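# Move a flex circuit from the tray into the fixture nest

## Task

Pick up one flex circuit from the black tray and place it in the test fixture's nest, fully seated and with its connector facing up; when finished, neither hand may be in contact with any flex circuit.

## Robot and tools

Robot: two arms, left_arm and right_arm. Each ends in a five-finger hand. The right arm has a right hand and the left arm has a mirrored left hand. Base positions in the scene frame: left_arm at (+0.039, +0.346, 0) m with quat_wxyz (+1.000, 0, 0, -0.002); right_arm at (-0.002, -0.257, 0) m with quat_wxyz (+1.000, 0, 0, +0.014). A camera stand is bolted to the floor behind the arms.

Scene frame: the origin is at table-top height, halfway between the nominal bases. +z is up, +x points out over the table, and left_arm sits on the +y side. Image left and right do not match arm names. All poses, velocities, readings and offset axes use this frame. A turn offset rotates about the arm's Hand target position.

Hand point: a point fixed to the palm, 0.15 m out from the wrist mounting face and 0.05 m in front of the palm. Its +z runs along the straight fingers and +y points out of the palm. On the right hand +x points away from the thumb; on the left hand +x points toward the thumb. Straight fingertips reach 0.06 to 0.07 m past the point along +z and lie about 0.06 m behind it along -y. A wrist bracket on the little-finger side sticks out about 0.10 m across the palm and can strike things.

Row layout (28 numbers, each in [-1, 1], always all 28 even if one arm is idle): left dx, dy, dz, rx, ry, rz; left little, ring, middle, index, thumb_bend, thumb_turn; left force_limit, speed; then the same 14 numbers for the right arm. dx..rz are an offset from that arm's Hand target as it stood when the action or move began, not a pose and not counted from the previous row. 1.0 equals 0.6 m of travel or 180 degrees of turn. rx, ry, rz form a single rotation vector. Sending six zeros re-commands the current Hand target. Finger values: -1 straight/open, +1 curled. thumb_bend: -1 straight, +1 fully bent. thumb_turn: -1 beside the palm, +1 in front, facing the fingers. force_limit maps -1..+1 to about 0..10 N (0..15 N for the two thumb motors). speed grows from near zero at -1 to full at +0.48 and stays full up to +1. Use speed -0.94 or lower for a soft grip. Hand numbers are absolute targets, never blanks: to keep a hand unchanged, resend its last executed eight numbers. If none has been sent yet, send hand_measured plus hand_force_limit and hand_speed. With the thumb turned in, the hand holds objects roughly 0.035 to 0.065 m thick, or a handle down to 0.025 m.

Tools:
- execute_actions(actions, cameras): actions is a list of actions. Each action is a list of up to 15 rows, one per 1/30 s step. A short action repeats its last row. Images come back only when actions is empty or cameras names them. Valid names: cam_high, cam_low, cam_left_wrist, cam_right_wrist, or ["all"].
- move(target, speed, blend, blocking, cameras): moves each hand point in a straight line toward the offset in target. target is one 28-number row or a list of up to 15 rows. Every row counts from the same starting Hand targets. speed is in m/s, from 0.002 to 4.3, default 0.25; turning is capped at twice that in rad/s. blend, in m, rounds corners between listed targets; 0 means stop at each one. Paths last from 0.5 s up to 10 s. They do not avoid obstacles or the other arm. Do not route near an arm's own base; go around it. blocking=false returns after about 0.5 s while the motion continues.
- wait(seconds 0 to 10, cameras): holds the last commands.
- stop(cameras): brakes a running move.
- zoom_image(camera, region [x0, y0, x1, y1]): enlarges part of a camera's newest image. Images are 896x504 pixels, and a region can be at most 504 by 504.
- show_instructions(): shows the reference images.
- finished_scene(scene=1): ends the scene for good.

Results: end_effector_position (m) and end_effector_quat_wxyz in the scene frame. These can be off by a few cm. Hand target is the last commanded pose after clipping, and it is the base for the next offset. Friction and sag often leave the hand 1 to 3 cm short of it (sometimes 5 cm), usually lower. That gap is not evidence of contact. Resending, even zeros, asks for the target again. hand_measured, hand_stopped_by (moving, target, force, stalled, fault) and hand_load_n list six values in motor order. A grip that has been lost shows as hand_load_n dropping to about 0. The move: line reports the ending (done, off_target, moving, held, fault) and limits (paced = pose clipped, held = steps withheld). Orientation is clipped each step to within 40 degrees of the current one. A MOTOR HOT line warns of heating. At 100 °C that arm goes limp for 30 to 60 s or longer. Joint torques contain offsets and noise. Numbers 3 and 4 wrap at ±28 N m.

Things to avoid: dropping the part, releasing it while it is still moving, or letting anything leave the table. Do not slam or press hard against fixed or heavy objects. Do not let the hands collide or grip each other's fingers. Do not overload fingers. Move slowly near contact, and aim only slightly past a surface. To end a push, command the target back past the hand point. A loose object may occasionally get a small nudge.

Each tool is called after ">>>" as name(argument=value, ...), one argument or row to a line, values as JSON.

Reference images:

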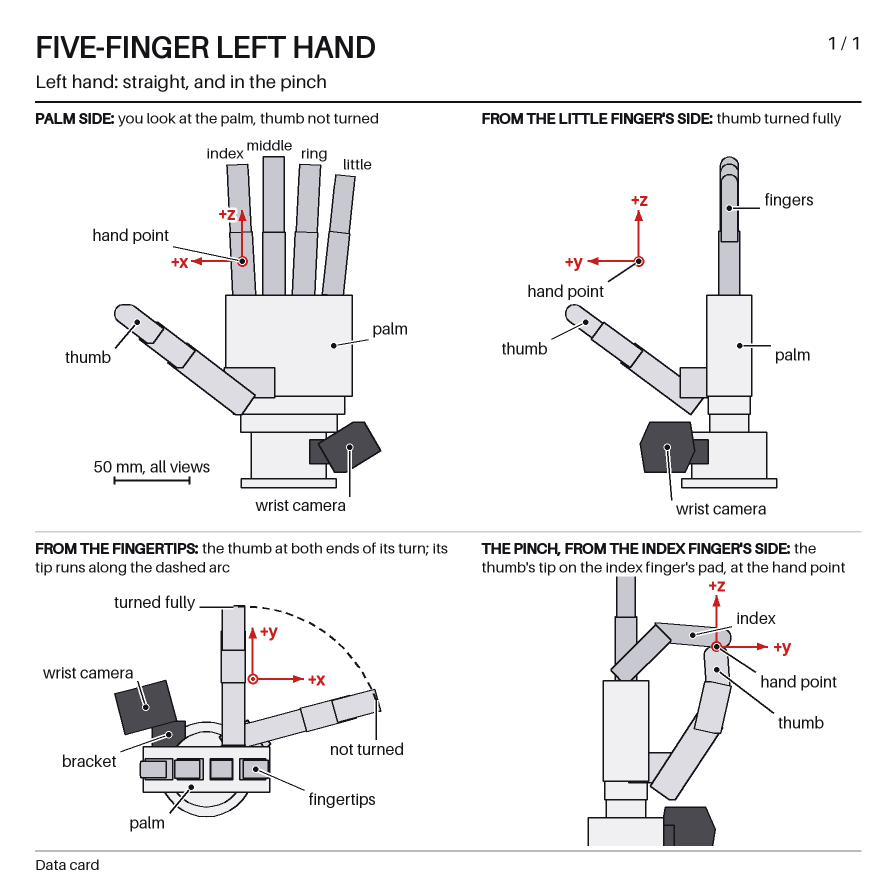

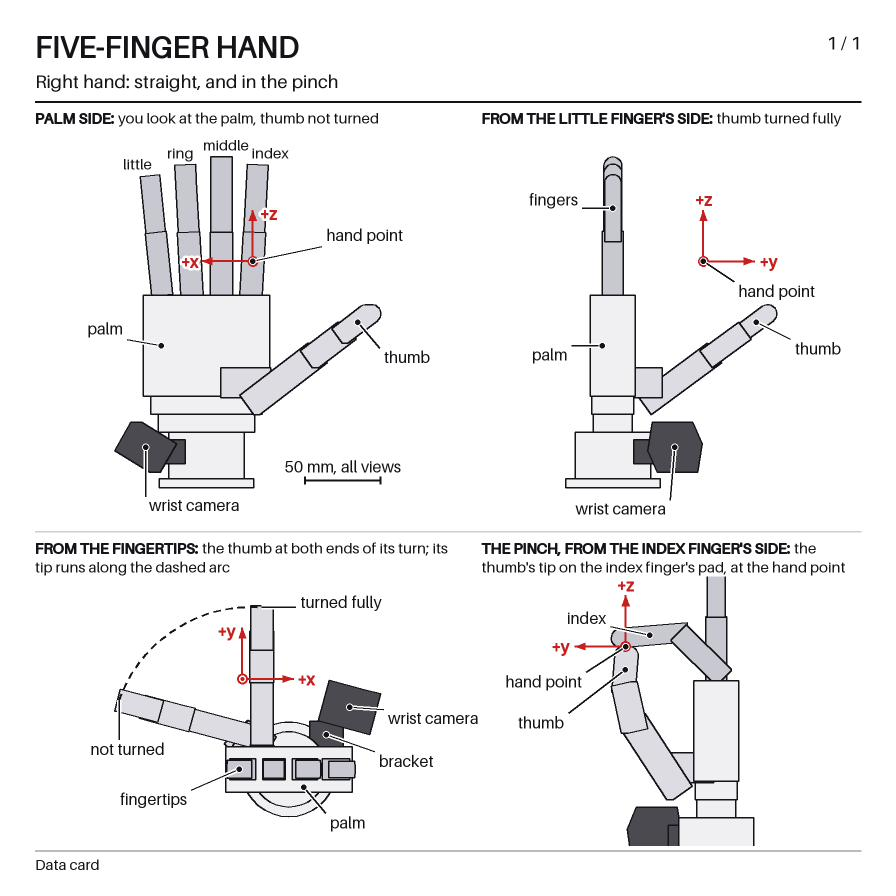

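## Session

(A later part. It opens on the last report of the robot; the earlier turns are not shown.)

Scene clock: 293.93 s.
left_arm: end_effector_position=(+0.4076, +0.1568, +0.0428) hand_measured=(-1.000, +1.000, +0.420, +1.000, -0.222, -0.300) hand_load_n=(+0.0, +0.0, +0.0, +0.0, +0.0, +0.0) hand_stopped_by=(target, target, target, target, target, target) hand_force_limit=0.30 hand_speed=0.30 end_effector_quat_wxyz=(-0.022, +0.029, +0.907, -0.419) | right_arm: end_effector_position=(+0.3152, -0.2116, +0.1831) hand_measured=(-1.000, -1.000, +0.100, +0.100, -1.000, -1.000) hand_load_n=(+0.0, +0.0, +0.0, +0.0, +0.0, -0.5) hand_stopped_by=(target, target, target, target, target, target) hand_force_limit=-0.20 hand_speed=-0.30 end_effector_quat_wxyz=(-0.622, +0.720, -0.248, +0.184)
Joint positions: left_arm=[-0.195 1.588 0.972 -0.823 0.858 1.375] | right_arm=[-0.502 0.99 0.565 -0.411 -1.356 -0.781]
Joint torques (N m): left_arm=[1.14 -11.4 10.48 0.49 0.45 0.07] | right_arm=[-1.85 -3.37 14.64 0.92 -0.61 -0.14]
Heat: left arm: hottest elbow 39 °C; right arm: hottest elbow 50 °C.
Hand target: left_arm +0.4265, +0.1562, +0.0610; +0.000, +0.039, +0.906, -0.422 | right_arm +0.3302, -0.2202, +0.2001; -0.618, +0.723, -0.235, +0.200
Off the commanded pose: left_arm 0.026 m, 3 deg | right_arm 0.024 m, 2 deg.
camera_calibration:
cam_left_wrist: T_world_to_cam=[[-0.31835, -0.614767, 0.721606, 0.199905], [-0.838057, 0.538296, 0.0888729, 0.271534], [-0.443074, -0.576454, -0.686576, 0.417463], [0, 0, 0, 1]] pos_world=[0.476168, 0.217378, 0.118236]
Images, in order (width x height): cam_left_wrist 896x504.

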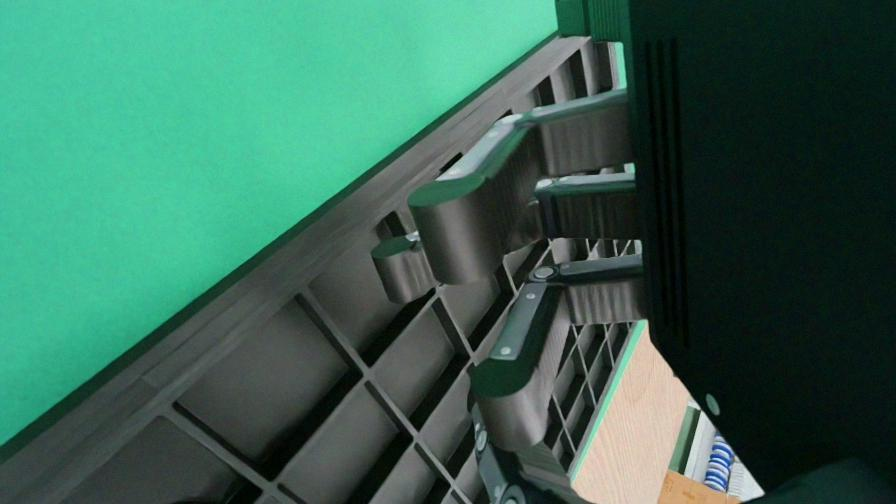

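>>> move(
  target=[-0.012, 0.0317, -0.033, 0.0555, 0.0066, 0.0012, -1, 1.0, 0.6, 1.0, -0.222, 0.54, 0.3, 0.3, 0, 0, 0, 0, 0, 0, -1, -1, 0.1, 0.1, -1, -1, -0.2, -0.3],
  speed=0.1,
  cameras=["cam_left_wrist"],
)

Scene clock: 295.87 s.
left_arm: end_effector_position=(+0.4035, +0.1821, +0.0270) hand_measured=(-1.000, +1.000, +0.600, +1.000, -0.224, +0.358) hand_load_n=(+0.0, +0.5, +0.0, -2.0, +10.0, +11.0) hand_stopped_by=(target, target, target, target, target, force) hand_force_limit=0.30 hand_speed=0.30 end_effector_quat_wxyz=(-0.025, +0.024, +0.940, -0.340) | right_arm: end_effector_position=(+0.3152, -0.2116, +0.1831) hand_measured=(-1.000, -1.000, +0.100, +0.100, -1.000, -1.000) hand_load_n=(+0.0, +0.0, +0.0, +0.0, +0.0, -0.5) hand_stopped_by=(target, target, target, target, target, target) hand_force_limit=-0.20 hand_speed=-0.30 end_effector_quat_wxyz=(-0.622, +0.720, -0.248, +0.184)
Joint positions: left_arm=[-0.209 1.588 0.972 -0.861 0.689 1.375] | right_arm=[-0.502 0.99 0.565 -0.411 -1.356 -0.781]
Joint torques (N m): left_arm=[-0.21 -10.4 10.65 0.34 0.33 -0.03] | right_arm=[-1.85 -3.37 14.64 0.92 -0.62 -0.15]
Heat: left arm: hottest elbow 39 °C; right arm: hottest elbow 50 °C.
Hand target: left_arm +0.4193, +0.1752, +0.0412; -0.012, +0.033, +0.939, -0.341 | right_arm +0.3302, -0.2202, +0.2001; -0.618, +0.723, -0.235, +0.200
Off the commanded pose: left_arm 0.022 m, 2 deg | right_arm 0.024 m, 2 deg.
move: off_target (left_arm, right_arm)
camera_calibration:
cam_left_wrist: T_world_to_cam=[[-0.313014, -0.730428, 0.60704, 0.247584], [-0.840243, 0.510925, 0.181514, 0.25924], [-0.442735, -0.453245, -0.773663, 0.399213], [0, 0, 0, 1]] pos_world=[0.472067, 0.229331, 0.111508]
Images, in order (width x height): cam_left_wrist 896x504.

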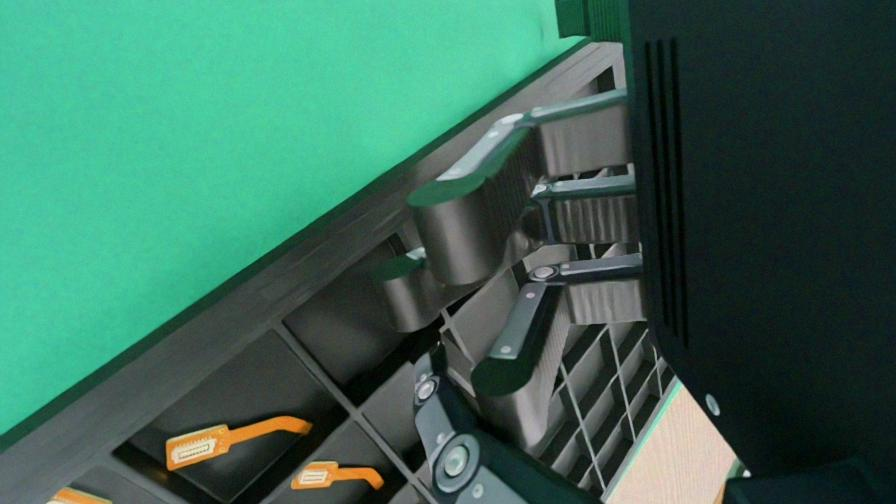

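>>> execute_actions(
  actions=[
    [[0,0,0.02,0,0,0,-1,1.0,0.6,1.0,-0.222,-0.3,0.3,0.4,0,0,0,0,0,0,-1,-1,0.1,0.1,-1,-1,-0.2,-0.3]],
    [[0,0,0,0,0,0,-1,1.0,0.6,1.0,-0.222,-0.3,0.3,0.4,0,0,0,0,0,0,-1,-1,0.1,0.1,-1,-1,-0.2,-0.3]],
    [[0,0,0,-0.0392,0.0027,0,-1,-1,0.42,-1,-0.1,-0.3,0.3,0.4,0,0,0,0,0,0,-1,-1,0.1,0.1,-1,-1,-0.2,-0.3]],
  ],
  cameras=["cam_left_wrist"],
)

Scene clock: 302.10 s.
left_arm: end_effector_position=(+0.4074, +0.1775, +0.0453) hand_measured=(-1.000, -1.000, +0.420, -1.000, -0.100, -0.300) hand_load_n=(+0.0, +0.0, +0.0, -0.5, +0.0, +0.0) hand_stopped_by=(target, target, target, target, target, target) hand_force_limit=0.30 hand_speed=0.40 end_effector_quat_wxyz=(-0.026, +0.023, +0.918, -0.396) | right_arm: end_effector_position=(+0.3152, -0.2116, +0.1831) hand_measured=(-1.000, -1.000, +0.100, +0.100, -1.000, -1.000) hand_load_n=(+0.0, +0.0, +0.0, +0.0, +0.0, +0.0) hand_stopped_by=(target, target, target, target, target, target) hand_force_limit=-0.20 hand_speed=-0.30 end_effector_quat_wxyz=(-0.622, +0.720, -0.248, +0.184)
Joint positions: left_arm=[-0.165 1.581 0.988 -0.894 0.813 1.414] | right_arm=[-0.502 0.99 0.565 -0.411 -1.356 -0.781]
Joint torques (N m): left_arm=[0.5 -9.7 9.14 0.77 0.54 0.04] | right_arm=[-1.85 -3.37 14.64 0.92 -0.61 -0.14]
Heat: left arm: hottest elbow 39 °C; right arm: hottest elbow 50 °C.
Hand target: left_arm +0.4193, +0.1752, +0.0532; -0.013, +0.032, +0.916, -0.399 | right_arm +0.3302, -0.2202, +0.2001; -0.618, +0.723, -0.235, +0.200
Off the commanded pose: left_arm 0.014 m, 2 deg | right_arm 0.024 m, 2 deg.
camera_calibration:
cam_left_wrist: T_world_to_cam=[[-0.305169, -0.653043, 0.693113, 0.213503], [-0.841222, 0.525993, 0.125205, 0.261823], [-0.446337, -0.544854, -0.709872, 0.427857], [0, 0, 0, 1]] pos_world=[0.476375, 0.234829, 0.12296]
Images, in order (width x height): cam_left_wrist 896x504.

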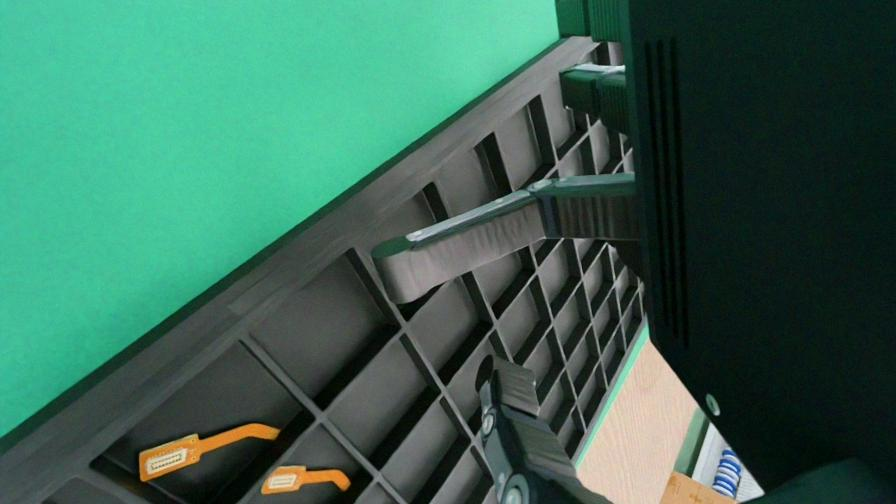

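>>> move(
  target=[0.0015,0.0088,-0.007,0,0,0,-1,-1,0.42,-1,0.1,0.55,0.3,0.4,0,0,0,0,0,0,-1,-1,0.1,0.1,-1,-1,-0.2,-0.3],
  speed=0.05,
  cameras=["cam_left_wrist"],
)

Scene clock: 304.07 s.
left_arm: end_effector_position=(+0.4089, +0.1789, +0.0441) hand_measured=(-1.000, -1.000, +0.420, -1.000, +0.100, +0.550) hand_load_n=(+0.0, +0.0, +0.0, +0.0, +0.0, +0.0) hand_stopped_by=(target, target, target, target, target, target) hand_force_limit=0.30 hand_speed=0.40 end_effector_quat_wxyz=(-0.023, +0.029, +0.917, -0.396) | right_arm: end_effector_position=(+0.3152, -0.2116, +0.1831) hand_measured=(-1.000, -1.000, +0.100, +0.100, -1.000, -1.000) hand_load_n=(+0.0, +0.0, +0.0, +0.0, +0.0, -0.5) hand_stopped_by=(target, target, target, target, target, target) hand_force_limit=-0.20 hand_speed=-0.30 end_effector_quat_wxyz=(-0.622, +0.720, -0.248, +0.184)
Joint positions: left_arm=[-0.162 1.583 0.988 -0.894 0.813 1.433] | right_arm=[-0.502 0.99 0.565 -0.411 -1.356 -0.781]
Joint torques (N m): left_arm=[1.08 -9.7 9.02 0.66 0.6 0.11] | right_arm=[-1.85 -3.37 14.65 0.92 -0.62 -0.14]
Heat: left arm: hottest elbow 39 °C; right arm: hottest elbow 50 °C.
Hand target: left_arm +0.4202, +0.1804, +0.0490; -0.014, +0.032, +0.916, -0.399 | right_arm +0.3302, -0.2202, +0.2001; -0.618, +0.723, -0.235, +0.200
Off the commanded pose: left_arm 0.012 m, 1 deg | right_arm 0.024 m, 2 deg.
move: off_target (left_arm, right_arm)
camera_calibration:
cam_left_wrist: T_world_to_cam=[[-0.318672, -0.649064, 0.69077, 0.220595], [-0.837668, 0.533889, 0.115215, 0.259954], [-0.443577, -0.54192, -0.713836, 0.427019], [0, 0, 0, 1]] pos_world=[0.477469, 0.235804, 0.122491]
Images, in order (width x height): cam_left_wrist 896x504.

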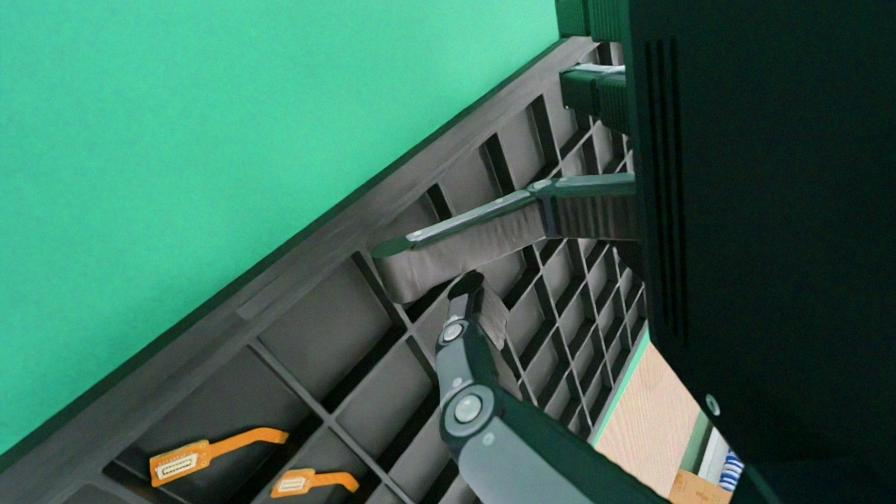

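>>> wait(
  seconds=0,
  cameras=["all"],
)

Scene clock: 305.30 s.
left_arm: end_effector_position=(+0.4089, +0.1790, +0.0441) hand_measured=(-1.000, -1.000, +0.420, -1.000, +0.100, +0.550) hand_load_n=(-0.5, +0.0, +0.0, +0.0, +0.0, +0.0) hand_stopped_by=(target, target, target, target, target, target) hand_force_limit=0.30 hand_speed=0.40 end_effector_quat_wxyz=(-0.023, +0.029, +0.917, -0.396) | right_arm: end_effector_position=(+0.3152, -0.2116, +0.1831) hand_measured=(-1.000, -1.000, +0.100, +0.100, -1.000, -1.000) hand_load_n=(+0.0, -0.5, +0.0, +0.0, +0.0, +0.0) hand_stopped_by=(target, target, target, target, target, target) hand_force_limit=-0.20 hand_speed=-0.30 end_effector_quat_wxyz=(-0.622, +0.720, -0.248, +0.184)
Joint positions: left_arm=[-0.162 1.583 0.988 -0.894 0.813 1.433] | right_arm=[-0.502 0.99 0.565 -0.411 -1.356 -0.781]
Joint torques (N m): left_arm=[1.14 -9.52 9.03 0.72 0.59 0.08] | right_arm=[-1.79 -3.43 14.65 0.92 -0.62 -0.14]
Heat: left arm: hottest elbow 39 °C; right arm: hottest elbow 50 °C.
Hand target: left_arm +0.4202, +0.1804, +0.0490; -0.014, +0.032, +0.916, -0.399 | right_arm +0.3302, -0.2202, +0.2001; -0.618, +0.723, -0.235, +0.200
Off the commanded pose: left_arm 0.012 m, 1 deg | right_arm 0.024 m, 2 deg.
camera_calibration:
cam_left_wrist: T_world_to_cam=[[-0.319397, -0.648907, 0.690584, 0.220924], [-0.837463, 0.534313, 0.114738, 0.259815], [-0.443442, -0.541692, -0.714093, 0.426933], [0, 0, 0, 1]] pos_world=[0.477468, 0.235803, 0.122493]
cam_right_wrist: T_world_to_cam=[[0.148892, -0.230208, -0.961684, 0.0832546], [-0.986685, -0.0989583, -0.129074, 0.292541], [-0.0654526, 0.968097, -0.241877, 0.38512], [0, 0, 0, 1]] pos_world=[0.301457, -0.324718, 0.210976]

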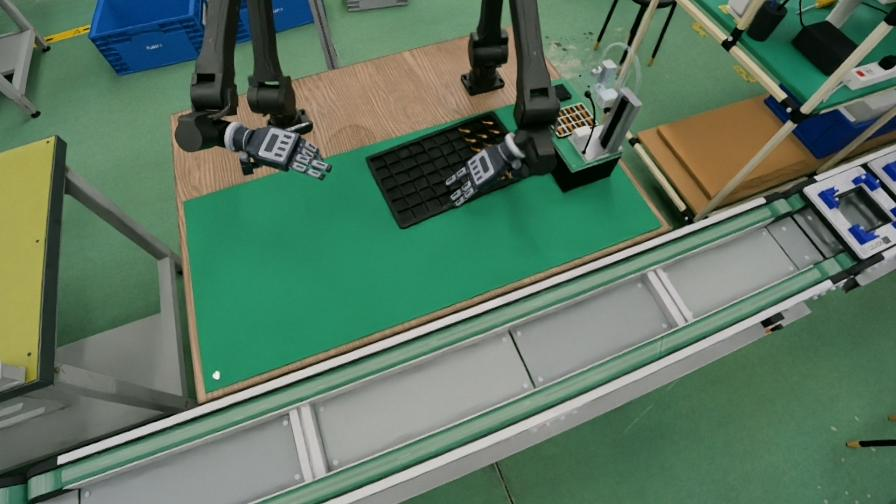

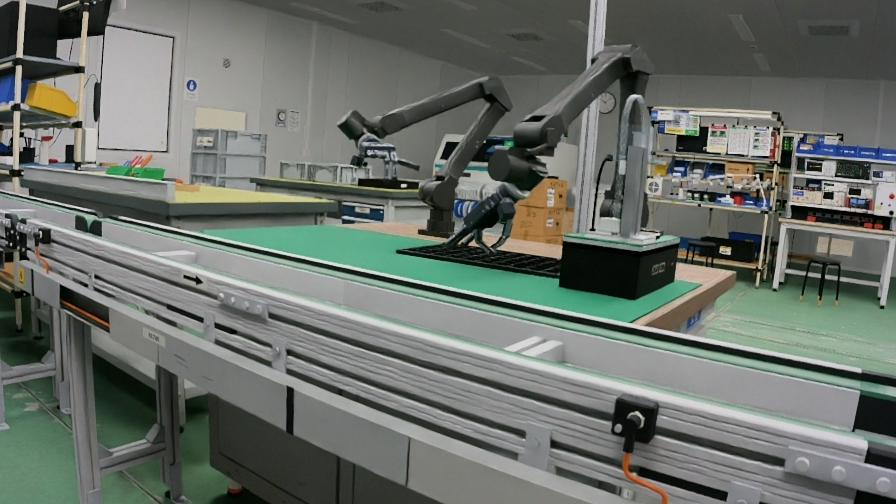

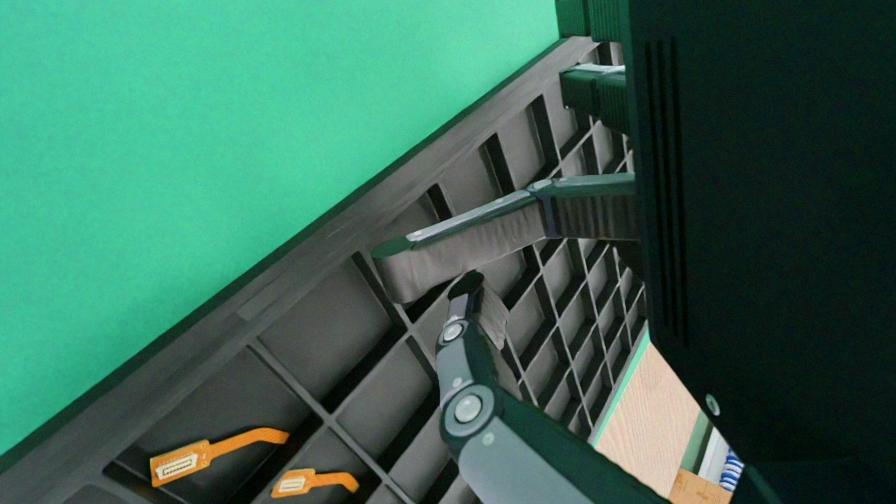

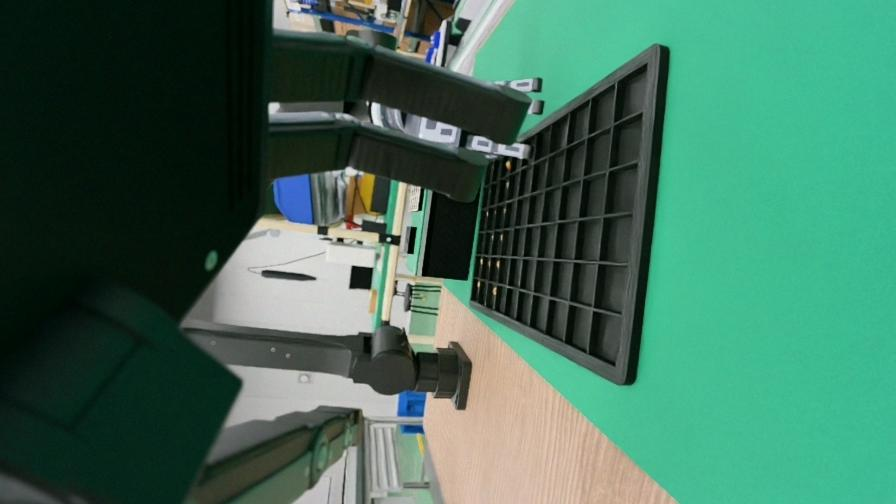

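>>> zoom_image(
  camera="cam_high",
  region=[340, 90, 640, 250],
)

Scaled by 1.680.

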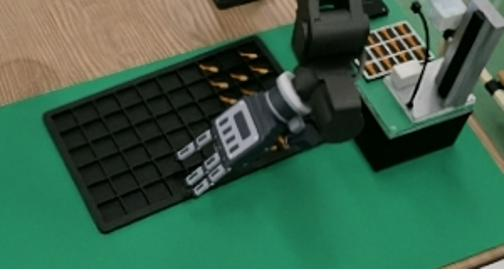

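>>> move(
  target=[-0.03,0.02,0.2,0,0,0,-1,-1,0.42,-1,0.1,-0.3,0.3,0.4,0,0,0,0,0,0,-1,-1,0.1,0.1,-1,-1,-0.2,-0.3],
  speed=0.15,
  cameras=["cam_left_wrist", "cam_high"],
)

Scene clock: 310.70 s.
left_arm: end_effector_position=(+0.3863, +0.1915, +0.1494) hand_measured=(-1.000, -1.000, +0.420, -1.000, +0.100, -0.300) hand_load_n=(+0.0, +0.0, +0.5, +0.0, +0.0, +0.0) hand_stopped_by=(target, target, target, target, target, target) hand_force_limit=0.30 hand_speed=0.40 end_effector_quat_wxyz=(-0.037, +0.023, +0.918, -0.395) | right_arm: end_effector_position=(+0.3152, -0.2116, +0.1831) hand_measured=(-1.000, -1.000, +0.100, +0.100, -1.000, -1.000) hand_load_n=(+0.0, +0.0, +0.0, +0.0, +0.0, -0.5) hand_stopped_by=(target, target, target, target, target, target) hand_force_limit=-0.20 hand_speed=-0.30 end_effector_quat_wxyz=(-0.622, +0.720, -0.248, +0.184)
Joint positions: left_arm=[-0.14 1.419 1.109 -1.233 0.815 1.465] | right_arm=[-0.502 0.99 0.565 -0.411 -1.356 -0.781]
Joint torques (N m): left_arm=[1.2 -9.58 12.03 0.21 0.59 0.05] | right_arm=[-1.85 -3.37 14.65 0.92 -0.61 -0.14]
Heat: left arm: hottest elbow 39 °C; right arm: hottest elbow 50 °C.
Hand target: left_arm +0.4022, +0.1924, +0.1689; -0.014, +0.032, +0.916, -0.399 | right_arm +0.3302, -0.2202, +0.2001; -0.618, +0.723, -0.235, +0.200
Off the commanded pose: left_arm 0.025 m, 3 deg | right_arm 0.024 m, 2 deg.
move: off_target (left_arm, right_arm)
camera_calibration:
cam_left_wrist: T_world_to_cam=[[-0.298431, -0.651807, 0.697199, 0.140491], [-0.833975, 0.533319, 0.141619, 0.21695], [-0.464137, -0.539183, -0.70275, 0.504706], [0, 0, 0, 1]] pos_world=[0.457111, 0.247999, 0.226008]
Images, in order (width x height): cam_high 896x504, cam_left_wrist 896x504.

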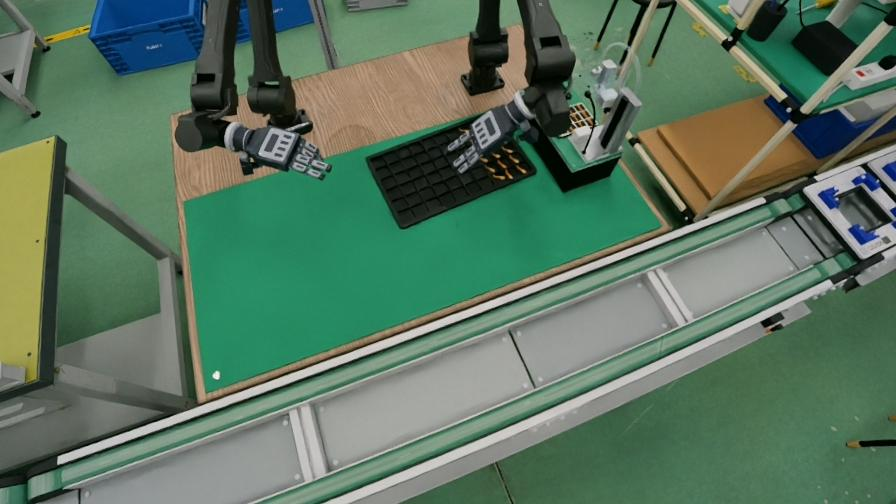

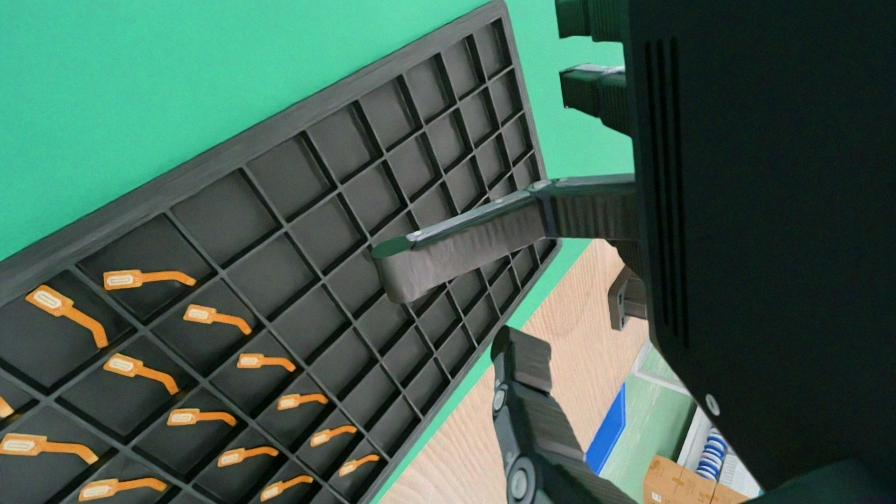

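>>> zoom_image(
  camera="cam_left_wrist",
  region=[0, 180, 320, 360],
)

>>> zoom_image(
  camera="cam_high",
  region=[440, 90, 640, 210],
)

Scaled by 1.575.

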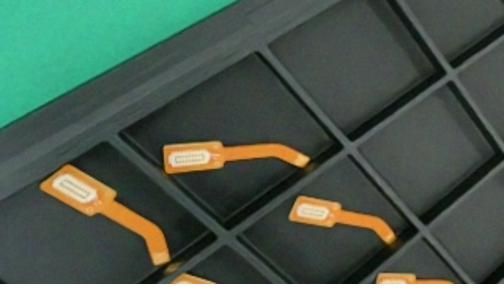

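Scaled by 2.520.

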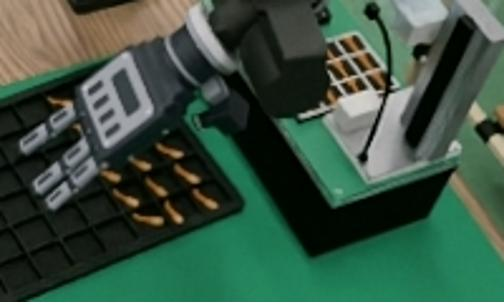

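>>> move(
  target=[-0.1537,0.1467,0.0,0,0,0.5556,-1,-1,0.42,-1,0.1,-0.3,0.3,0.4,0,0,0,0,0,0,-1,-1,0.1,0.1,-1,-1,-0.2,-0.3],
  speed=0.25,
  cameras=["cam_left_wrist", "cam_high"],
)

Scene clock: 321.70 s.
left_arm: end_effector_position=(+0.3115, +0.2827, +0.1662) hand_measured=(-1.000, -1.000, +0.420, -1.000, +0.100, -0.300) hand_load_n=(+0.0, +0.0, +0.0, +0.0, +0.0, +0.0) hand_stopped_by=(target, target, target, target, target, target) hand_force_limit=0.30 hand_speed=0.40 end_effector_quat_wxyz=(-0.299, +0.681, -0.614, +0.265) | right_arm: end_effector_position=(+0.3152, -0.2116, +0.1831) hand_measured=(-1.000, -1.000, +0.100, +0.100, -1.000, -1.000) hand_load_n=(+0.0, +0.0, +0.0, +0.0, +0.0, +0.0) hand_stopped_by=(target, target, target, target, target, target) hand_force_limit=-0.20 hand_speed=-0.30 end_effector_quat_wxyz=(-0.622, +0.720, -0.248, +0.184)
Joint positions: left_arm=[-0.25 0.57 0.578 -0.791 -0.265 -0.248] | right_arm=[-0.502 0.99 0.565 -0.411 -1.356 -0.781]
Joint torques (N m): left_arm=[-0.26 -0.79 10 1.46 -0.29 -0.09] | right_arm=[-1.85 -3.37 14.65 0.92 -0.62 -0.15]
Heat: left arm: hottest elbow 39 °C; right arm: hottest elbow 50 °C.
Hand target: left_arm +0.3100, +0.2805, +0.1691; -0.297, +0.682, -0.613, +0.267 | right_arm +0.3302, -0.2202, +0.2001; -0.618, +0.723, -0.235, +0.200
Off the commanded pose: left_arm 0.004 m, 0 deg | right_arm 0.024 m, 2 deg.
move: off_target (right_arm)
camera_calibration:
cam_left_wrist: T_world_to_cam=[[0.693643, -0.215921, 0.687195, -0.264681], [-0.377066, -0.921705, 0.0909982, 0.38107], [0.613743, -0.322238, -0.720751, 0.136864], [0, 0, 0, 1]] pos_world=[0.243283, 0.338187, 0.245856]
Images, in order (width x height): cam_high 896x504, cam_left_wrist 896x504.

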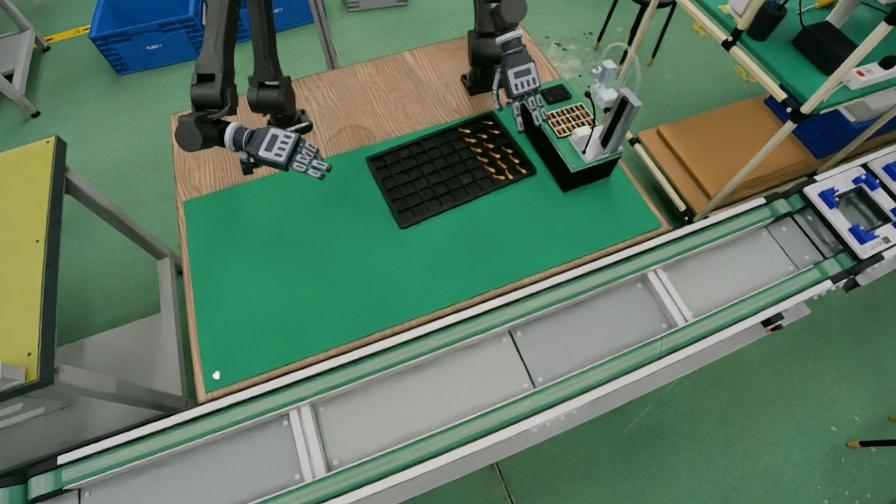

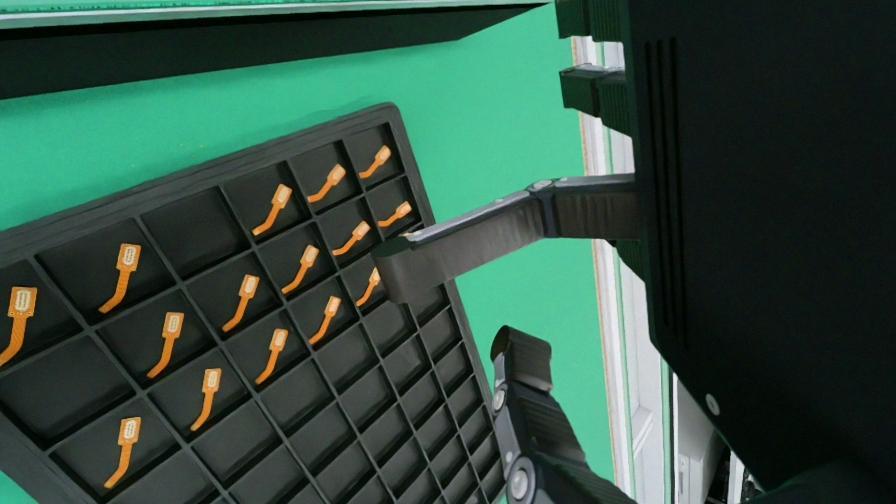

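>>> zoom_image(
  camera="cam_left_wrist",
  region=[200, 90, 460, 340],
)

Scaled by 1.938.

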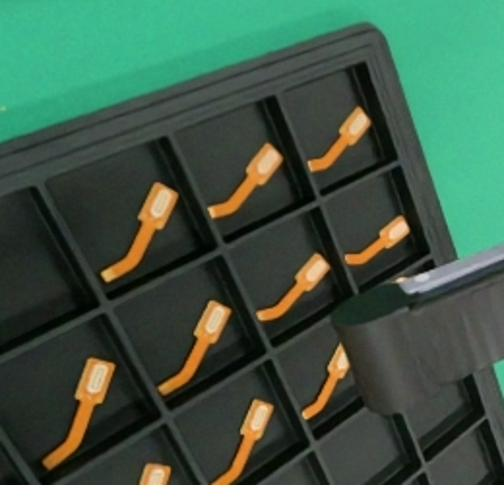

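>>> zoom_image(
  camera="cam_left_wrist",
  region=[300, 130, 430, 250],
)

>>> zoom_image(
  camera="cam_left_wrist",
  region=[200, 150, 360, 350],
)

Scaled by 3.877.

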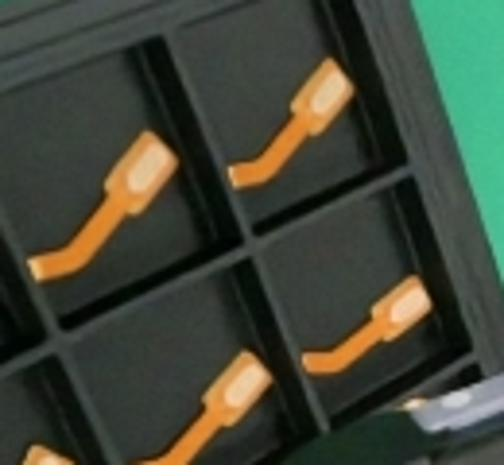

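Scaled by 2.520.

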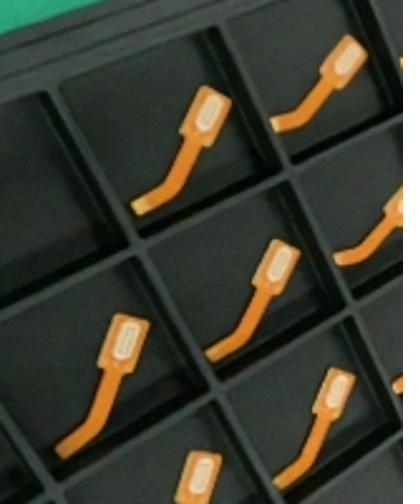

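>>> move(
  target=[0.1417,-0.01,-0.1567,0.0163,-0.1547,0.0056,-1,-1,0.42,-1,0.1,-0.3,0.3,0.4,0,0,0,0,0,0,-1,-1,0.1,0.1,-1,-1,-0.2,-0.3],
  speed=0.15,
  cameras=["cam_left_wrist"],
)

Scene clock: 328.40 s.
left_arm: end_effector_position=(+0.3921, +0.2780, +0.0705) hand_measured=(-1.000, -1.000, +0.420, -1.000, +0.100, -0.300) hand_load_n=(+0.0, +0.0, +0.0, +0.0, +0.0, +0.0) hand_stopped_by=(target, target, target, target, target, target) hand_force_limit=0.30 hand_speed=0.40 end_effector_quat_wxyz=(-0.451, +0.602, -0.526, +0.397) | right_arm: end_effector_position=(+0.3152, -0.2116, +0.1831) hand_measured=(-1.000, -1.000, +0.100, +0.100, -1.000, -1.000) hand_load_n=(+0.0, +0.0, +0.5, +0.0, +0.0, +0.0) hand_stopped_by=(target, target, target, target, target, target) hand_force_limit=-0.20 hand_speed=-0.30 end_effector_quat_wxyz=(-0.622, +0.720, -0.248, +0.184)
Joint positions: left_arm=[-0.312 0.924 0.143 0.471 -0.429 -0.136] | right_arm=[-0.502 0.99 0.565 -0.411 -1.356 -0.781]
Joint torques (N m): left_arm=[-0.26 -1.2 7.58 3.21 -0.24 0.05] | right_arm=[-1.85 -3.37 14.64 0.92 -0.62 -0.14]
Heat: left arm: hottest elbow 39 °C; right arm: hottest elbow 50 °C.
Hand target: left_arm +0.3949, +0.2745, +0.0748; -0.455, +0.595, -0.525, +0.405 | right_arm +0.3302, -0.2202, +0.2001; -0.618, +0.723, -0.235, +0.200
Off the commanded pose: left_arm 0.006 m, 1 deg | right_arm 0.024 m, 2 deg.
move: off_target (right_arm)
camera_calibration:
cam_left_wrist: T_world_to_cam=[[0.318687, -0.241363, 0.916615, -0.117811], [-0.345679, -0.930029, -0.12471, 0.420939], [0.882578, -0.277111, -0.379822, -0.1251], [0, 0, 0, 1]] pos_world=[0.293465, 0.328383, 0.112967]
Images, in order (width x height): cam_left_wrist 896x504.

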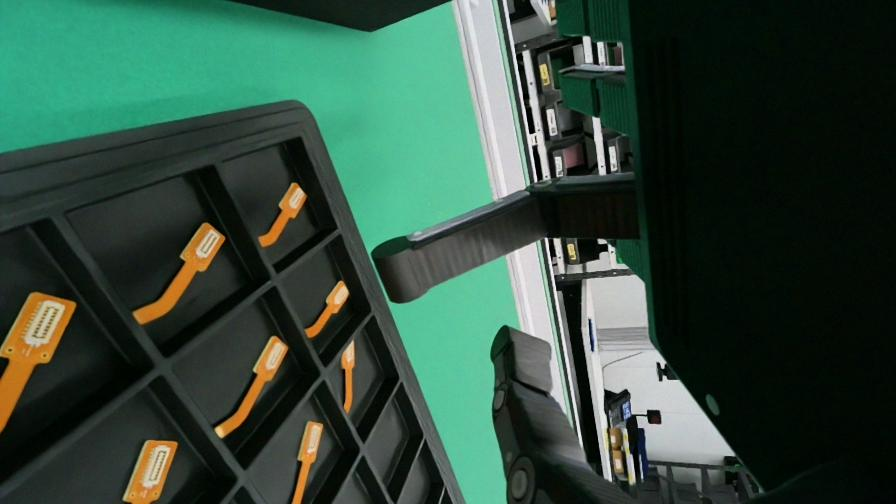

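>>> zoom_image(
  camera="cam_left_wrist",
  region=[240, 220, 410, 390],
)

Scaled by 2.965.

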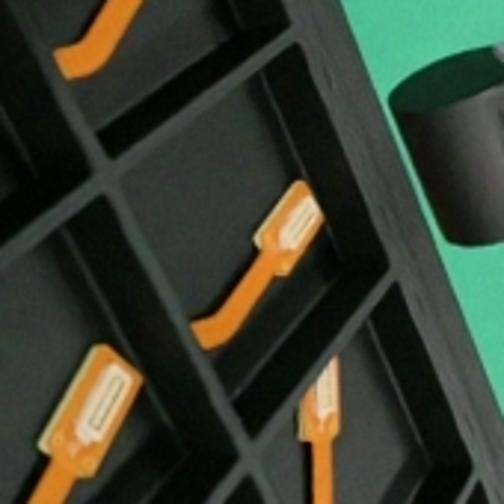

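>>> move(
  target=[0.037,-0.0072,-0.0425,0.0029,-0.0276,-0.01,-1,-1,0.42,-1,0.1,0.62,0.3,0.4,0,0,0,0,0,0,-1,-1,0.1,0.1,-1,-1,-0.2,-0.3],
  speed=0.06,
  cameras=["cam_left_wrist"],
)

Scene clock: 334.13 s.
left_arm: end_effector_position=(+0.4148, +0.2671, +0.0459) hand_measured=(-1.000, -1.000, +0.420, -1.000, +0.100, +0.620) hand_load_n=(+0.0, +0.0, +0.0, +0.0, +0.0, +0.0) hand_stopped_by=(target, target, target, target, target, target) hand_force_limit=0.30 hand_speed=0.40 end_effector_quat_wxyz=(-0.467, +0.569, -0.521, +0.432) | right_arm: end_effector_position=(+0.3152, -0.2116, +0.1831) hand_measured=(-1.000, -1.000, +0.100, +0.100, -1.000, -1.000) hand_load_n=(+0.0, -0.5, +0.0, +0.0, +0.0, -0.5) hand_stopped_by=(target, target, target, target, target, target) hand_force_limit=-0.20 hand_speed=-0.30 end_effector_quat_wxyz=(-0.622, +0.720, -0.248, +0.184)
Joint positions: left_arm=[-0.307 1.327 0.119 1 -0.389 -0.084] | right_arm=[-0.502 0.99 0.565 -0.411 -1.356 -0.781]
Joint torques (N m): left_arm=[1.32 -3.43 4.67 3.18 -0.04 0.09] | right_arm=[-1.79 -3.43 14.64 0.92 -0.61 -0.15]
Heat: left arm: hottest elbow 39 °C; right arm: hottest elbow 51 °C.
Hand target: left_arm +0.4172, +0.2701, +0.0494; -0.474, +0.566, -0.516, +0.435 | right_arm +0.3302, -0.2202, +0.2001; -0.618, +0.723, -0.235, +0.200
Off the commanded pose: left_arm 0.005 m, 1 deg | right_arm 0.024 m, 2 deg.
move: off_target (right_arm)
camera_calibration:
cam_left_wrist: T_world_to_cam=[[0.224714, -0.262162, 0.938496, -0.061646], [-0.375593, -0.912009, -0.164831, 0.425065], [0.899129, -0.315452, -0.303408, -0.157622], [0, 0, 0, 1]] pos_world=[0.315227, 0.321779, 0.0800945]
Images, in order (width x height): cam_left_wrist 896x504.

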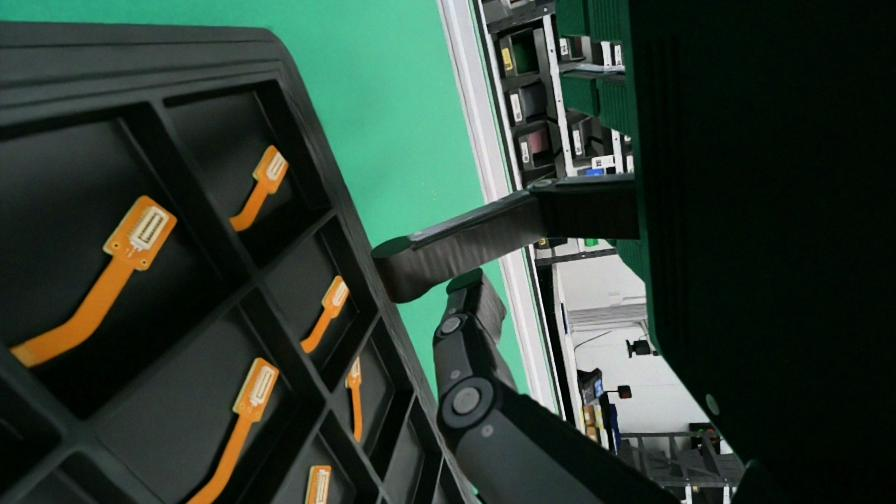

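>>> zoom_image(
  camera="cam_left_wrist",
  region=[230, 190, 430, 410],
)

Scaled by 2.291.

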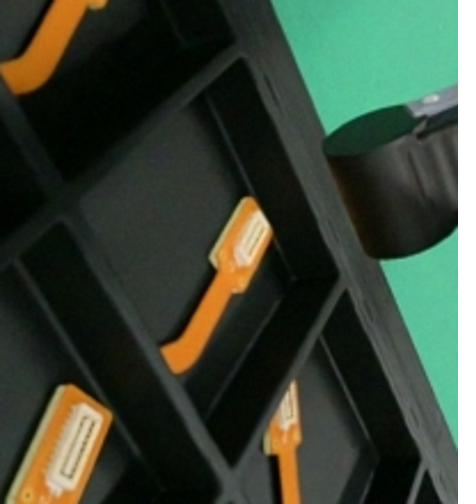

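>>> move(
  target=[-0.001,0.015,-0.0098,0.0,0.0,0.0,-1,-1,0.42,-1,0.1,0.62,0.3,0.4,0,0,0,0,0,0,-1,-1,0.1,0.1,-1,-1,-0.2,-0.3],
  speed=0.04,
  cameras=["cam_left_wrist"],
)

Scene clock: 336.23 s.
left_arm: end_effector_position=(+0.4146, +0.2761, +0.0401) hand_measured=(-1.000, -1.000, +0.420, -1.000, +0.100, +0.620) hand_load_n=(+0.0, +0.0, +0.0, -0.5, +0.0, +0.0) hand_stopped_by=(target, target, target, target, target, target) hand_force_limit=0.30 hand_speed=0.40 end_effector_quat_wxyz=(-0.467, +0.570, -0.520, +0.432) | right_arm: end_effector_position=(+0.3152, -0.2116, +0.1831) hand_measured=(-1.000, -1.000, +0.100, +0.100, -1.000, -1.000) hand_load_n=(+0.0, +0.0, +0.0, +0.0, +0.0, +0.0) hand_stopped_by=(target, target, target, target, target, target) hand_force_limit=-0.20 hand_speed=-0.30 end_effector_quat_wxyz=(-0.622, +0.720, -0.248, +0.184)
Joint positions: left_arm=[-0.265 1.37 0.107 1.058 -0.347 -0.076] | right_arm=[-0.502 0.99 0.565 -0.411 -1.356 -0.781]
Joint torques (N m): left_arm=[1.14 -3.37 4.27 3.23 -0.02 0.08] | right_arm=[-1.85 -3.37 14.64 0.92 -0.61 -0.14]
Heat: left arm: hottest elbow 39 °C; right arm: hottest elbow 51 °C.
Hand target: left_arm +0.4166, +0.2792, +0.0435; -0.474, +0.566, -0.515, +0.435 | right_arm +0.3302, -0.2202, +0.2001; -0.618, +0.723, -0.235, +0.200
Off the commanded pose: left_arm 0.005 m, 1 deg | right_arm 0.024 m, 2 deg.
move: off_target (right_arm)
camera_calibration:
cam_left_wrist: T_world_to_cam=[[0.224618, -0.261243, 0.938775, -0.0539737], [-0.375106, -0.912335, -0.164134, 0.432089], [0.899356, -0.315273, -0.302921, -0.15647], [0, 0, 0, 1]] pos_world=[0.314925, 0.330779, 0.0741917]
Images, in order (width x height): cam_left_wrist 896x504.

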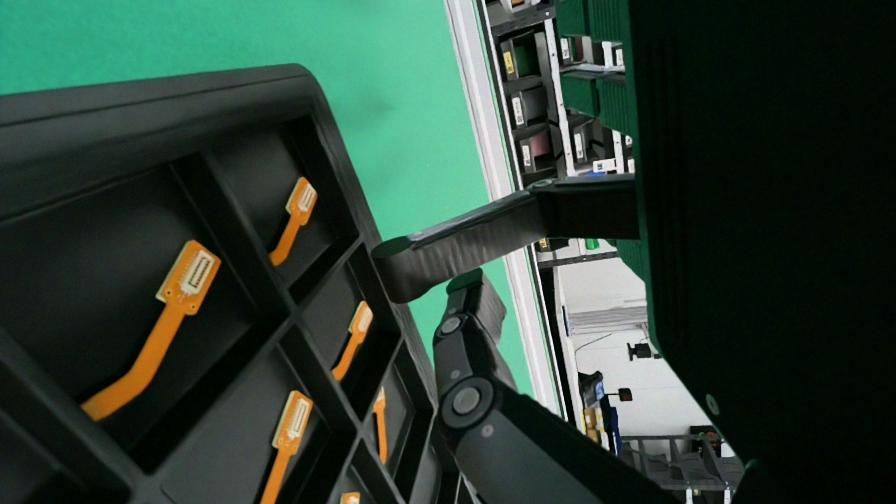

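>>> zoom_image(
  camera="cam_left_wrist",
  region=[260, 200, 440, 400],
)

Scaled by 2.520.

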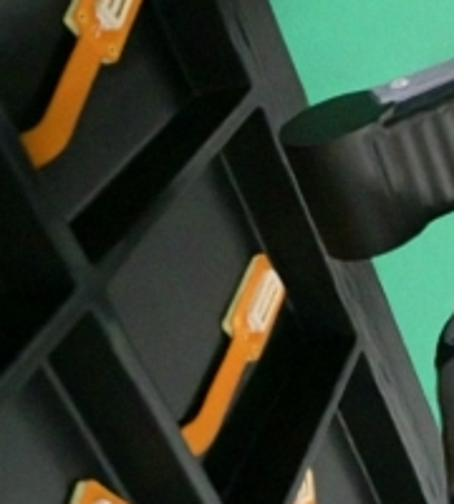

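>>> move(
  target=[0.008,-0.0038,-0.006,0.0,0.0,0.0,-1,-1,0.42,-1,0.1,0.62,0.3,0.4,0,0,0,0,0,0,-1,-1,0.1,0.1,-1,-1,-0.2,-0.3],
  speed=0.04,
  cameras=["cam_left_wrist"],
)

>>> zoom_image(
  camera="cam_left_wrist",
  region=[280, 180, 520, 400],
)

Scene clock: 339.20 s.
left_arm: end_effector_position=(+0.4141, +0.2763, +0.0323) hand_measured=(-1.000, -1.000, +0.420, -1.000, +0.100, +0.620) hand_load_n=(+0.0, +0.0, +0.0, +0.0, +0.5, +0.0) hand_stopped_by=(target, target, target, target, target, target) hand_force_limit=0.30 hand_speed=0.40 end_effector_quat_wxyz=(-0.465, +0.571, -0.524, +0.428) | right_arm: end_effector_position=(+0.3152, -0.2116, +0.1831) hand_measured=(-1.000, -1.000, +0.100, +0.100, -1.000, -1.000) hand_load_n=(+0.0, +0.0, +0.0, +0.0, +0.0, +0.0) hand_stopped_by=(target, target, target, target, target, target) hand_force_limit=-0.20 hand_speed=-0.30 end_effector_quat_wxyz=(-0.622, +0.720, -0.248, +0.184)
Joint positions: left_arm=[-0.265 1.414 0.107 1.091 -0.347 -0.076] | right_arm=[-0.502 0.99 0.565 -0.411 -1.356 -0.781]
Joint torques (N m): left_arm=[0.73 -3.72 4.96 3.34 -0.2 0.08] | right_arm=[-1.85 -3.37 14.64 0.92 -0.62 -0.14]
Heat: left arm: hottest elbow 39 °C; right arm: hottest elbow 51 °C.
Hand target: left_arm +0.4214, +0.2769, +0.0399; -0.474, +0.566, -0.516, +0.435 | right_arm +0.3302, -0.2202, +0.2001; -0.618, +0.723, -0.235, +0.200
Off the commanded pose: left_arm 0.011 m, 2 deg | right_arm 0.024 m, 2 deg.
move: off_target (left_arm, right_arm)
camera_calibration:
cam_left_wrist: T_world_to_cam=[[0.235295, -0.264572, 0.935221, -0.0499965], [-0.377023, -0.911735, -0.163072, 0.431341], [0.895818, -0.314229, -0.314276, -0.156777], [0, 0, 0, 1]] pos_world=[0.314833, 0.330777, 0.067826]
Images, in order (width x height): cam_left_wrist 896x504.

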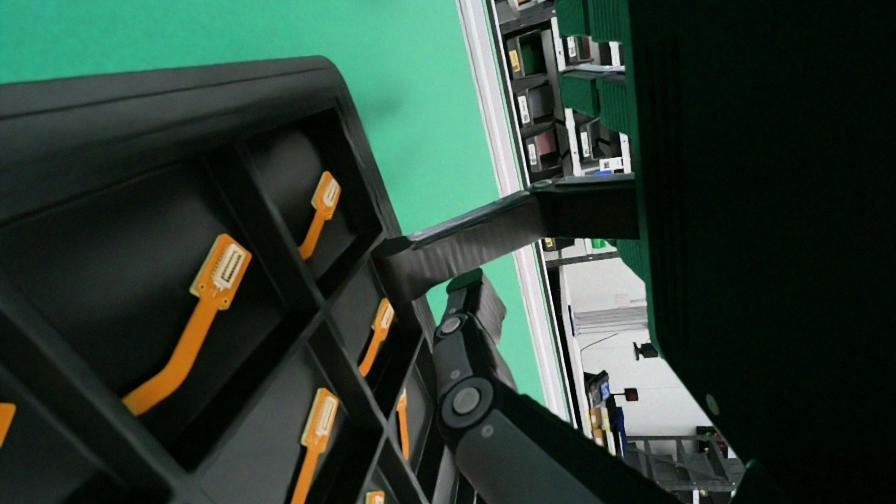

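Scaled by 2.100.

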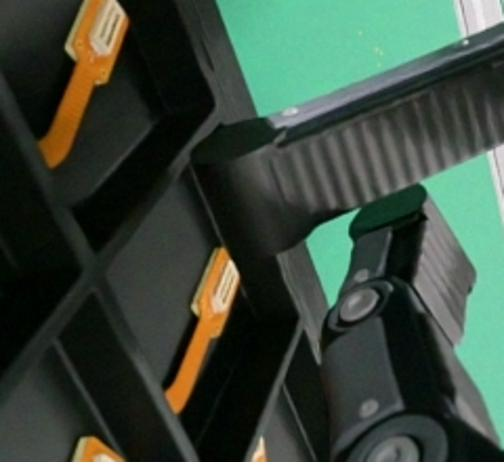

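>>> move(
  target=[0.003,-0.006,0.012,0.0,0.0,0.0,-1,-1,0.42,-1,0.1,0.62,0.3,0.4,0,0,0,0,0,0,-1,-1,0.1,0.1,-1,-1,-0.2,-0.3],
  speed=0.06,
)

Scene clock: 340.53 s.
left_arm: end_effector_position=(+0.4147, +0.2785, +0.0387) hand_measured=(-1.000, -1.000, +0.420, -1.000, +0.100, +0.620) hand_load_n=(+0.0, +0.0, +0.0, +0.0, +0.5, +0.0) hand_stopped_by=(target, target, target, target, target, target) hand_force_limit=0.30 hand_speed=0.40 end_effector_quat_wxyz=(-0.471, +0.572, -0.518, +0.427) | right_arm: end_effector_position=(+0.3152, -0.2116, +0.1831) hand_measured=(-1.000, -1.000, +0.100, +0.100, -1.000, -1.000) hand_load_n=(+0.0, +0.0, +0.0, +0.0, +0.0, -0.5) hand_stopped_by=(target, target, target, target, target, target) hand_force_limit=-0.20 hand_speed=-0.30 end_effector_quat_wxyz=(-0.622, +0.720, -0.248, +0.184)
Joint positions: left_arm=[-0.266 1.379 0.107 1.066 -0.361 -0.076] | right_arm=[-0.502 0.99 0.565 -0.411 -1.356 -0.781]
Joint torques (N m): left_arm=[-0.38 -5.19 6.05 1.8 -0.19 0.05] | right_arm=[-1.85 -3.37 14.65 0.92 -0.62 -0.15]
Heat: left arm: hottest waist 38 °C; right arm: hottest elbow 51 °C.
Hand target: left_arm +0.4232, +0.2732, +0.0471; -0.474, +0.566, -0.516, +0.435 | right_arm +0.3302, -0.2202, +0.2001; -0.618, +0.723, -0.235, +0.200
Off the commanded pose: left_arm 0.013 m, 1 deg | right_arm 0.024 m, 2 deg.
move: off_target (left_arm, right_arm)

>>> move(
  target=[0.02,-0.008,0.004,0.0,0.0,0.0,-1,-1,0.42,-1,0.1,0.62,0.3,0.4,0,0,0,0,0,0,-1,-1,0.1,0.1,-1,-1,-0.2,-0.3],
  speed=0.06,
)

Scene clock: 341.87 s.
left_arm: end_effector_position=(+0.4244, +0.2746, +0.0434) hand_measured=(-1.000, -1.000, +0.420, -1.000, +0.100, +0.620) hand_load_n=(+0.0, -0.5, +0.0, +0.0, +0.0, +0.0) hand_stopped_by=(target, target, target, target, target, target) hand_force_limit=0.30 hand_speed=0.40 end_effector_quat_wxyz=(-0.472, +0.571, -0.516, +0.429) | right_arm: end_effector_position=(+0.3152, -0.2116, +0.1831) hand_measured=(-1.000, -1.000, +0.100, +0.100, -1.000, -1.000) hand_load_n=(+0.0, +0.0, +0.0, +0.0, +0.0, +0.0) hand_stopped_by=(target, target, target, target, target, target) hand_force_limit=-0.20 hand_speed=-0.30 end_effector_quat_wxyz=(-0.622, +0.720, -0.248, +0.184)
Joint positions: left_arm=[-0.272 1.379 0.134 1.045 -0.367 -0.076] | right_arm=[-0.502 0.99 0.565 -0.411 -1.356 -0.781]
Joint torques (N m): left_arm=[-0.26 -4.07 6.95 1.83 -0.2 0.03] | right_arm=[-1.85 -3.37 14.64 0.92 -0.62 -0.14]
Heat: left arm: hottest waist 38 °C; right arm: hottest elbow 51 °C.
Hand target: left_arm +0.4351, +0.2685, +0.0494; -0.474, +0.566, -0.516, +0.435 | right_arm +0.3302, -0.2202, +0.2001; -0.618, +0.723, -0.235, +0.200
Off the commanded pose: left_arm 0.014 m, 1 deg | right_arm 0.024 m, 2 deg.
move: off_target (left_arm, right_arm)


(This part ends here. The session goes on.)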